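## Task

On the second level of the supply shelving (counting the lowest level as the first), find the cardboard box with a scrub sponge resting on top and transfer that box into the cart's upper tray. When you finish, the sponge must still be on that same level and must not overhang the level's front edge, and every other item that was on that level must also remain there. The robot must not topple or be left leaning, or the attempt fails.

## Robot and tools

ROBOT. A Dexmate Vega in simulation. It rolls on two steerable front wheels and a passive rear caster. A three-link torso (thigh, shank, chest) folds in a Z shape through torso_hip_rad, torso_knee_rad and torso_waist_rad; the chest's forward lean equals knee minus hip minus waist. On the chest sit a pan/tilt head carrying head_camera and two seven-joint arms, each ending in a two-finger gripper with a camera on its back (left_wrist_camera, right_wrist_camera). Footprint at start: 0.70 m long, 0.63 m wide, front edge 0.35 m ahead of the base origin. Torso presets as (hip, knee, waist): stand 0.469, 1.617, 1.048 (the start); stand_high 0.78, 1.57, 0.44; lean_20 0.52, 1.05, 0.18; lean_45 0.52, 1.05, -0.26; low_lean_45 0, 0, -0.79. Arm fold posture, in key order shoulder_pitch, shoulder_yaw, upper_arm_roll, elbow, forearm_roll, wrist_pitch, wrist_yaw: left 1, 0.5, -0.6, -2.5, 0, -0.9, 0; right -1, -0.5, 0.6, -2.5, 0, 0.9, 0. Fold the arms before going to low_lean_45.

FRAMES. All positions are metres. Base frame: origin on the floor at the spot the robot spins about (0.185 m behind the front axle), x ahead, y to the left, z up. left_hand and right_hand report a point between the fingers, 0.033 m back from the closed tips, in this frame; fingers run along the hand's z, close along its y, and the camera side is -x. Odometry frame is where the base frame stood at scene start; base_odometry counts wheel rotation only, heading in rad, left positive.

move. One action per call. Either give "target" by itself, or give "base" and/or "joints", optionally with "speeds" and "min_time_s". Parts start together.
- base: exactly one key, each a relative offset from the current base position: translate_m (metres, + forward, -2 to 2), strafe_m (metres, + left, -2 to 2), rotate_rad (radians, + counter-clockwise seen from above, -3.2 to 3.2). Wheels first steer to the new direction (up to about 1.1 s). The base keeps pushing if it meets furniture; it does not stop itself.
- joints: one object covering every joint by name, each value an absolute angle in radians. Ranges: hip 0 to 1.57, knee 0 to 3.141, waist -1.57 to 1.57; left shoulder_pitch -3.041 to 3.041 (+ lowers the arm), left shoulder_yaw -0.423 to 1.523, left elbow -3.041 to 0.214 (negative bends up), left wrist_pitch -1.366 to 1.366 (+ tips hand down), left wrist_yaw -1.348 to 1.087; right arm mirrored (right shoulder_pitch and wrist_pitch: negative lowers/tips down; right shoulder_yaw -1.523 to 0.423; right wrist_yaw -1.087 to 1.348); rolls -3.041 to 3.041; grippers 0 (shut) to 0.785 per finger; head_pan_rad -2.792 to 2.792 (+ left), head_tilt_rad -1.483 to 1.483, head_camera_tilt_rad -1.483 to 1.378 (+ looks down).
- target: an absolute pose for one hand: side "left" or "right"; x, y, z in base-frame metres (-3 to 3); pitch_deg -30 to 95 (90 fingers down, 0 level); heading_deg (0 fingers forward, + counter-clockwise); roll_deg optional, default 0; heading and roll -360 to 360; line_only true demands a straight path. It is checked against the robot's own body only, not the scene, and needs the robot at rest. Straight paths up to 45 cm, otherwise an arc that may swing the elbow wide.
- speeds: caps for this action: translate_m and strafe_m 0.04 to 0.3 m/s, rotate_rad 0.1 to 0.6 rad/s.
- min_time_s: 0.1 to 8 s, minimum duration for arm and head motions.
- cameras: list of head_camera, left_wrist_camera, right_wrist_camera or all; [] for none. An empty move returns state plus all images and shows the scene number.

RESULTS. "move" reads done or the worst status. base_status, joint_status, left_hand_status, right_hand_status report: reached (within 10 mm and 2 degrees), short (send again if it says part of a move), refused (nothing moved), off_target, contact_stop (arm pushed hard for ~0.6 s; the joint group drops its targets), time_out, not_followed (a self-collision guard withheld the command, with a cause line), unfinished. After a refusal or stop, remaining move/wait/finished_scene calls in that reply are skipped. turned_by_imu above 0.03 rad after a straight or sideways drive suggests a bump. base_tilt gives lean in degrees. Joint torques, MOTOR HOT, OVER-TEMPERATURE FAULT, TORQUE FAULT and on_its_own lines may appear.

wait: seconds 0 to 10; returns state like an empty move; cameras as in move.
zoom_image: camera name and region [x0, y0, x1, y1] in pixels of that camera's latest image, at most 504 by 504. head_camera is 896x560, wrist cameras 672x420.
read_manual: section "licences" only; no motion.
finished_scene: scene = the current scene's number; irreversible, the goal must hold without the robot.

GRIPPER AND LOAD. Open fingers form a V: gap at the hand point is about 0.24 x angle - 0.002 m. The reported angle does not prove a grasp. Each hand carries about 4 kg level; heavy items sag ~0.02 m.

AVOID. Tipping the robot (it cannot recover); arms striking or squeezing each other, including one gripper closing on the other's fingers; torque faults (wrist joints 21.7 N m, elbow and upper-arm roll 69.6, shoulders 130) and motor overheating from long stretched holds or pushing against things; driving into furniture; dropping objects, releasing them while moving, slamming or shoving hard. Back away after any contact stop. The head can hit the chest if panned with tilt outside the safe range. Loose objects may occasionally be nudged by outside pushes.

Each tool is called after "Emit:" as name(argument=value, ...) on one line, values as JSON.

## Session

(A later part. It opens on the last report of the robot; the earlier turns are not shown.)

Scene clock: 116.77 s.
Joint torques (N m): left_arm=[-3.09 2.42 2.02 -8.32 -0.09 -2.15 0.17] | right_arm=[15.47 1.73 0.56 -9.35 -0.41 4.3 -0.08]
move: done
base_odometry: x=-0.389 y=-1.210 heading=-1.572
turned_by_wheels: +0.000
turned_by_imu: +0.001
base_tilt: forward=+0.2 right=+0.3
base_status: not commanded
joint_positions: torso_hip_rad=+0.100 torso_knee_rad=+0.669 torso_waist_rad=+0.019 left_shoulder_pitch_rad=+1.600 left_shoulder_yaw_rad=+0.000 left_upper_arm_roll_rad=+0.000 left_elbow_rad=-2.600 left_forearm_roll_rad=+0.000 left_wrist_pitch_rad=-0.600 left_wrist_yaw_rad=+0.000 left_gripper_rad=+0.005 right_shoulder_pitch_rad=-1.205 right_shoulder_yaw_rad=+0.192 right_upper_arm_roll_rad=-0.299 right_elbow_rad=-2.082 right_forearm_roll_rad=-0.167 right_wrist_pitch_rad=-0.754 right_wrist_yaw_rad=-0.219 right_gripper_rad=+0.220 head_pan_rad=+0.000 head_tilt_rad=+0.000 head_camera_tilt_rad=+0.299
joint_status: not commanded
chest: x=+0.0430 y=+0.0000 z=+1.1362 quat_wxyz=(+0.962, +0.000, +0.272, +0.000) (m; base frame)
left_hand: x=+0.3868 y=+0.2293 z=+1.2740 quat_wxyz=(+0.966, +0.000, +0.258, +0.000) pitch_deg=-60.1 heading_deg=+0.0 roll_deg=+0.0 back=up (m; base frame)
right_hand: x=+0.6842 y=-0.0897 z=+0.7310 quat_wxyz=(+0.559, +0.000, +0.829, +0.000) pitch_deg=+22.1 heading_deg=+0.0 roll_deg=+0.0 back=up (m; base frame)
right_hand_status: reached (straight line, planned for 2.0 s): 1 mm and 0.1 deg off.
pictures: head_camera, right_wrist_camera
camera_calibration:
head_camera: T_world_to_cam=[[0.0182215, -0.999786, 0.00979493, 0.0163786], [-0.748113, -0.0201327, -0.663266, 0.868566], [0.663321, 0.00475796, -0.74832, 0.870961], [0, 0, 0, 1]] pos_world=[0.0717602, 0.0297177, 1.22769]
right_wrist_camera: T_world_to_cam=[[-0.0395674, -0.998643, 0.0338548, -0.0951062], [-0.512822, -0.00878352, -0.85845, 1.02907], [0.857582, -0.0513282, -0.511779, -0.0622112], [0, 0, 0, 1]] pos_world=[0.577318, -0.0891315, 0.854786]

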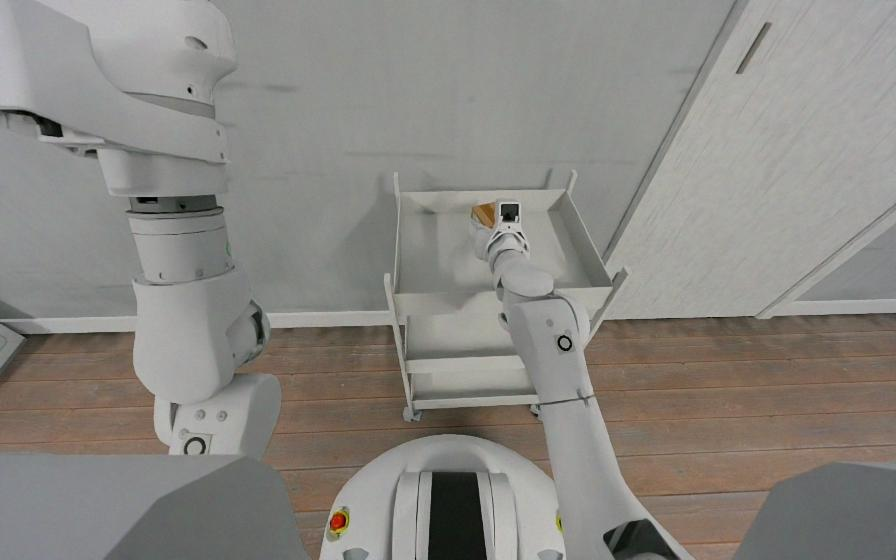

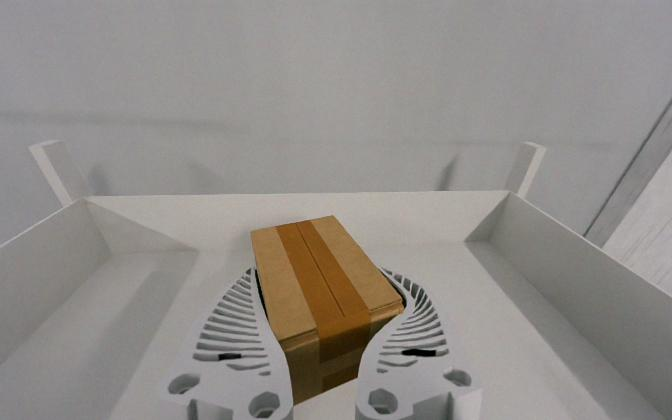

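Emit:
move(target={"side":"right","x":0.68,"y":-0.09,"z":0.7,"pitch_deg":22,"heading_deg":0})

Emit:
move(target={"side":"right","x":0.68,"y":-0.09,"z":0.691,"pitch_deg":22,"heading_deg":0}, cameras=["right_wrist_camera"])

Scene clock: 119.03 s.
Joint torques (N m): left_arm=[-3.67 2.98 1.81 -8.45 -0.16 -2.22 0.01] | right_arm=[-7.73 -2.44 2.57 3.84 0.48 -0.88 -0.19]
move: done
base_odometry: x=-0.389 y=-1.210 heading=-1.572
turned_by_wheels: +0.000
turned_by_imu: +0.001
base_tilt: forward=+0.2 right=+0.3
base_status: not commanded
joint_positions: torso_hip_rad=+0.100 torso_knee_rad=+0.669 torso_waist_rad=+0.019 left_shoulder_pitch_rad=+1.600 left_shoulder_yaw_rad=+0.000 left_upper_arm_roll_rad=+0.000 left_elbow_rad=-2.600 left_forearm_roll_rad=+0.000 left_wrist_pitch_rad=-0.600 left_wrist_yaw_rad=+0.000 left_gripper_rad=+0.005 right_shoulder_pitch_rad=-1.232 right_shoulder_yaw_rad=+0.180 right_upper_arm_roll_rad=-0.286 right_elbow_rad=-2.005 right_forearm_roll_rad=-0.152 right_wrist_pitch_rad=-0.644 right_wrist_yaw_rad=-0.223 right_gripper_rad=+0.220 head_pan_rad=+0.000 head_tilt_rad=+0.000 head_camera_tilt_rad=+0.299
joint_status: not commanded
chest: x=+0.0427 y=+0.0000 z=+1.1363 quat_wxyz=(+0.962, +0.000, +0.271, +0.000) (m; base frame)
left_hand: x=+0.3864 y=+0.2293 z=+1.2742 quat_wxyz=(+0.966, +0.000, +0.258, +0.000) pitch_deg=-60.1 heading_deg=+0.0 roll_deg=+0.0 back=up (m; base frame)
right_hand: x=+0.6807 y=-0.0897 z=+0.7033 quat_wxyz=(+0.560, +0.000, +0.828, +0.000) pitch_deg=+21.8 heading_deg=+0.0 roll_deg=+0.0 back=up (m; base frame)
right_hand_status: reached (straight line, planned for 0.7 s): 3 mm and 0.2 deg off.
camera_calibration:
head_camera: T_world_to_cam=[[0.0182148, -0.999786, 0.00980477, 0.0163751], [-0.747739, -0.0201315, -0.663688, 0.868751], [0.663743, 0.00475753, -0.747946, 0.870877], [0, 0, 0, 1]] pos_world=[0.0712627, 0.0297177, 1.22779]
left_wrist_camera: T_world_to_cam=[[-0.030016, -0.999543, -0.00355523, 0.241545], [0.818254, -0.0225288, -0.574415, 0.483735], [0.574073, -0.0201507, 0.818556, -1.10669], [0, 0, 0, 1]] pos_world=[0.246754, 0.230032, 1.18461]
right_wrist_camera: T_world_to_cam=[[-0.0399726, -0.998662, 0.0328183, -0.0934257], [-0.509389, -0.00788908, -0.8605, 1.00269], [0.859607, -0.0511137, -0.508392, -0.0771135], [0, 0, 0, 1]] pos_world=[0.573315, -0.0893319, 0.826681]

Scene clock: 120.30 s.
Joint torques (N m): left_arm=[-3.67 1.82 1.99 -8.2 -0.14 -1.5 0.15] | right_arm=[-42.27 -11.53 7.77 42.76 2.29 -17.27 0.41]
move: done
base_odometry: x=-0.389 y=-1.210 heading=-1.572
turned_by_wheels: +0.000
turned_by_imu: +0.000
base_tilt: forward=+0.1 right=+0.2
base_status: not commanded
joint_positions: torso_hip_rad=+0.101 torso_knee_rad=+0.668 torso_waist_rad=+0.020 left_shoulder_pitch_rad=+1.600 left_shoulder_yaw_rad=+0.000 left_upper_arm_roll_rad=+0.000 left_elbow_rad=-2.600 left_forearm_roll_rad=+0.000 left_wrist_pitch_rad=-0.600 left_wrist_yaw_rad=+0.000 left_gripper_rad=+0.005 right_shoulder_pitch_rad=-1.233 right_shoulder_yaw_rad=+0.178 right_upper_arm_roll_rad=-0.282 right_elbow_rad=-1.979 right_forearm_roll_rad=-0.148 right_wrist_pitch_rad=-0.608 right_wrist_yaw_rad=-0.224 right_gripper_rad=+0.220 head_pan_rad=+0.000 head_tilt_rad=+0.000 head_camera_tilt_rad=+0.299
joint_status: not commanded
chest: x=+0.0413 y=+0.0000 z=+1.1366 quat_wxyz=(+0.963, +0.000, +0.270, +0.000) (m; base frame)
left_hand: x=+0.3847 y=+0.2293 z=+1.2753 quat_wxyz=(+0.967, +0.000, +0.257, +0.000) pitch_deg=-60.3 heading_deg=+0.0 roll_deg=+0.0 back=up (m; base frame)
right_hand: x=+0.6819 y=-0.0899 z=+0.7006 quat_wxyz=(+0.565, +0.001, +0.825, +0.001) pitch_deg=+21.2 heading_deg=+0.0 roll_deg=+0.1 back=up (m; base frame)
right_hand_status: reached (straight line, planned for 0.4 s): 10 mm and 0.8 deg off.
pictures: right_wrist_camera
camera_calibration:
right_wrist_camera: T_world_to_cam=[[-0.0414304, -0.998666, 0.0308212, -0.0910229], [-0.499906, -0.00598967, -0.866059, 0.998576], [0.865088, -0.0512889, -0.498991, -0.0899113], [0, 0, 0, 1]] pos_world=[0.573204, -0.0895318, 0.822766]

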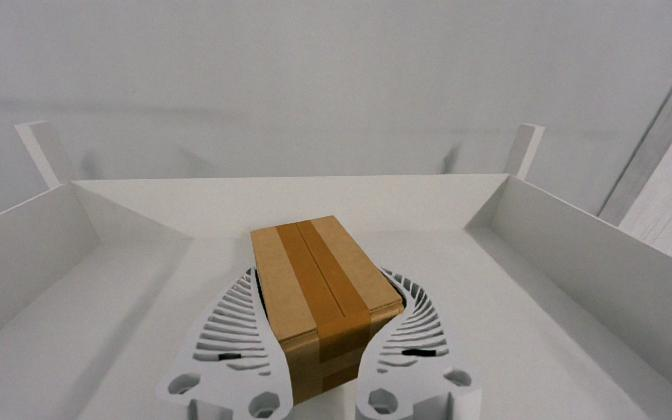

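Emit:
move(target={"side":"right","x":0.68,"y":-0.09,"z":0.704,"pitch_deg":22,"heading_deg":0})

Emit:
move(joints={"right_gripper_rad":0.5})

Emit:
move(target={"side":"right","x":0.62,"y":-0.09,"z":0.80,"pitch_deg":22,"heading_deg":0}, cameras=["head_camera","right_wrist_camera"])

Scene clock: 122.13 s.
Joint torques (N m): left_arm=[-3.28 2.72 1.97 -9.23 -0.1 -2.1 0.08] | right_arm=[1.6 2.48 -1.26 -1.68 -0.42 -2.49 0.02]
move: done
base_odometry: x=-0.389 y=-1.210 heading=-1.572
turned_by_wheels: +0.000
turned_by_imu: +0.001
base_tilt: forward=+0.1 right=+0.3
base_status: not commanded
joint_positions: torso_hip_rad=+0.100 torso_knee_rad=+0.669 torso_waist_rad=+0.019 left_shoulder_pitch_rad=+1.600 left_shoulder_yaw_rad=+0.000 left_upper_arm_roll_rad=+0.000 left_elbow_rad=-2.600 left_forearm_roll_rad=+0.000 left_wrist_pitch_rad=-0.600 left_wrist_yaw_rad=+0.000 left_gripper_rad=+0.005 right_shoulder_pitch_rad=-1.230 right_shoulder_yaw_rad=+0.181 right_upper_arm_roll_rad=-0.285 right_elbow_rad=-2.004 right_forearm_roll_rad=-0.152 right_wrist_pitch_rad=-0.647 right_wrist_yaw_rad=-0.222 right_gripper_rad=+0.220 head_pan_rad=+0.000 head_tilt_rad=+0.000 head_camera_tilt_rad=+0.299
joint_status: not commanded
chest: x=+0.0424 y=+0.0000 z=+1.1363 quat_wxyz=(+0.963, +0.000, +0.271, +0.000) (m; base frame)
left_hand: x=+0.3860 y=+0.2293 z=+1.2745 quat_wxyz=(+0.966, +0.000, +0.257, +0.000) pitch_deg=-60.2 heading_deg=+0.0 roll_deg=+0.0 back=up (m; base frame)
right_hand: x=+0.6808 y=-0.0901 z=+0.7028 quat_wxyz=(+0.560, +0.000, +0.829, +0.000) pitch_deg=+21.9 heading_deg=+0.0 roll_deg=+0.0 back=up (m; base frame)
right_hand_status: reached (straight line, planned for 0.4 s): 1 mm and 0.1 deg off.
camera_calibration:
head_camera: T_world_to_cam=[[0.0182111, -0.999786, 0.00981438, 0.016368], [-0.747408, -0.0201328, -0.66406, 0.869029], [0.664116, 0.00475792, -0.747614, 0.870716], [0, 0, 0, 1]] pos_world=[0.0709648, 0.0297177, 1.22789]
left_wrist_camera: T_world_to_cam=[[-0.0300158, -0.999543, -0.00356861, 0.241552], [0.818507, -0.0225299, -0.574054, 0.483549], [0.573712, -0.0201516, 0.818809, -1.10681], [0, 0, 0, 1]] pos_world=[0.246454, 0.230032, 1.18471]
right_wrist_camera: T_world_to_cam=[[-0.0404039, -0.998644, 0.0328369, -0.0934652], [-0.511078, -0.00758409, -0.859501, 1.00281], [0.858584, -0.0515094, -0.510078, -0.0756803], [0, 0, 0, 1]] pos_world=[0.573716, -0.0896313, 0.826383]

Scene clock: 122.93 s.
Joint torques (N m): left_arm=[-3.59 1.62 1.96 -7.9 -0.12 -1.28 0.09] | right_arm=[4.37 3.21 -1.63 -3.89 -0.1 -1.61 -0.04]
move: done
base_odometry: x=-0.389 y=-1.210 heading=-1.572
turned_by_wheels: +0.000
turned_by_imu: +0.000
base_tilt: forward=+0.1 right=+0.3
base_status: not commanded
joint_positions: torso_hip_rad=+0.100 torso_knee_rad=+0.669 torso_waist_rad=+0.019 left_shoulder_pitch_rad=+1.600 left_shoulder_yaw_rad=+0.000 left_upper_arm_roll_rad=+0.000 left_elbow_rad=-2.600 left_forearm_roll_rad=+0.000 left_wrist_pitch_rad=-0.600 left_wrist_yaw_rad=+0.000 left_gripper_rad=+0.005 right_shoulder_pitch_rad=-1.230 right_shoulder_yaw_rad=+0.181 right_upper_arm_roll_rad=-0.285 right_elbow_rad=-2.007 right_forearm_roll_rad=-0.153 right_wrist_pitch_rad=-0.651 right_wrist_yaw_rad=-0.222 right_gripper_rad=+0.500 head_pan_rad=+0.000 head_tilt_rad=+0.000 head_camera_tilt_rad=+0.299
joint_status: all done
chest: x=+0.0425 y=+0.0000 z=+1.1363 quat_wxyz=(+0.962, +0.000, +0.271, +0.000) (m; base frame)
left_hand: x=+0.3862 y=+0.2293 z=+1.2744 quat_wxyz=(+0.966, +0.000, +0.258, +0.000) pitch_deg=-60.2 heading_deg=+0.0 roll_deg=+0.0 back=up (m; base frame)
right_hand: x=+0.6806 y=-0.0901 z=+0.7029 quat_wxyz=(+0.559, +0.000, +0.829, +0.000) pitch_deg=+22.0 heading_deg=+0.0 roll_deg=+0.0 back=up (m; base frame)
camera_calibration:
head_camera: T_world_to_cam=[[0.0182131, -0.999786, 0.00981113, 0.0163682], [-0.747552, -0.0201331, -0.663899, 0.86899], [0.663954, 0.00475734, -0.747758, 0.870772], [0, 0, 0, 1]] pos_world=[0.0711639, 0.0297177, 1.22789]
left_wrist_camera: T_world_to_cam=[[-0.0300159, -0.999543, -0.00356192, 0.24155], [0.818381, -0.0225293, -0.574235, 0.48363], [0.573892, -0.0201512, 0.818683, -1.10682], [0, 0, 0, 1]] pos_world=[0.246654, 0.230032, 1.18471]
right_wrist_camera: T_world_to_cam=[[-0.0402488, -0.998642, 0.0330783, -0.0936603], [-0.512474, -0.00778743, -0.858668, 1.00308], [0.857759, -0.0515121, -0.511464, -0.0739547], [0, 0, 0, 1]] pos_world=[0.573718, -0.0895313, 0.826585]

Scene clock: 126.17 s.
Joint torques (N m): left_arm=[-3.38 2.25 2.06 -9.34 -0.09 -1.89 0.16] | right_arm=[0.92 1.59 -3.61 -12.98 -0.14 3.18 -0.29]
move: done
base_odometry: x=-0.389 y=-1.210 heading=-1.572
turned_by_wheels: +0.000
turned_by_imu: +0.001
base_tilt: forward=+0.1 right=+0.3
base_status: not commanded
joint_positions: torso_hip_rad=+0.100 torso_knee_rad=+0.669 torso_waist_rad=+0.019 left_shoulder_pitch_rad=+1.600 left_shoulder_yaw_rad=+0.000 left_upper_arm_roll_rad=+0.000 left_elbow_rad=-2.600 left_forearm_roll_rad=+0.000 left_wrist_pitch_rad=-0.600 left_wrist_yaw_rad=+0.000 left_gripper_rad=+0.005 right_shoulder_pitch_rad=-1.322 right_shoulder_yaw_rad=+0.180 right_upper_arm_roll_rad=-0.422 right_elbow_rad=-2.435 right_forearm_roll_rad=-0.242 right_wrist_pitch_rad=-1.002 right_wrist_yaw_rad=-0.234 right_gripper_rad=+0.500 head_pan_rad=+0.000 head_tilt_rad=+0.000 head_camera_tilt_rad=+0.299
joint_status: not commanded
chest: x=+0.0428 y=+0.0000 z=+1.1362 quat_wxyz=(+0.962, +0.000, +0.272, +0.000) (m; base frame)
left_hand: x=+0.3866 y=+0.2293 z=+1.2741 quat_wxyz=(+0.966, +0.000, +0.258, +0.000) pitch_deg=-60.1 heading_deg=+0.0 roll_deg=+0.0 back=up (m; base frame)
right_hand: x=+0.6210 y=-0.0899 z=+0.7981 quat_wxyz=(+0.559, +0.000, +0.829, +0.000) pitch_deg=+22.1 heading_deg=+0.0 roll_deg=+0.0 back=up (m; base frame)
right_hand_status: reached (straight line, planned for 1.7 s): 2 mm and 0.1 deg off.
pictures: head_camera, right_wrist_camera
camera_calibration:
head_camera: T_world_to_cam=[[0.0182168, -0.999786, 0.00980151, 0.0163753], [-0.747883, -0.0201319, -0.663526, 0.868712], [0.663581, 0.00475696, -0.748089, 0.870933], [0, 0, 0, 1]] pos_world=[0.0714617, 0.0297177, 1.22779]
right_wrist_camera: T_world_to_cam=[[-0.0398214, -0.998628, 0.0340147, -0.100089], [-0.512942, -0.00878345, -0.858378, 1.05431], [0.857499, -0.0516293, -0.511889, 0.0263496], [0, 0, 0, 1]] pos_world=[0.514218, -0.089331, 0.921886]

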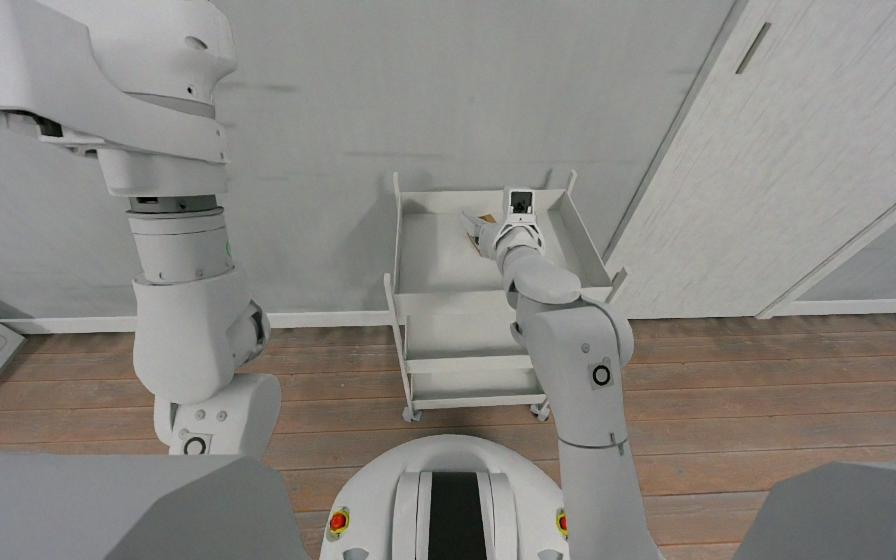

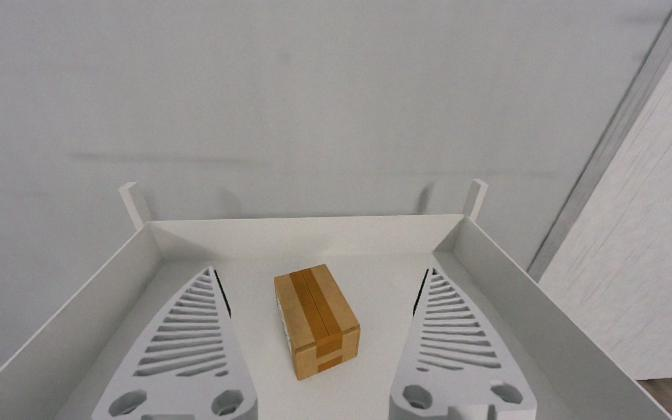

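Emit:
finished_scene(scene=2)

The scene is finished: the task was done.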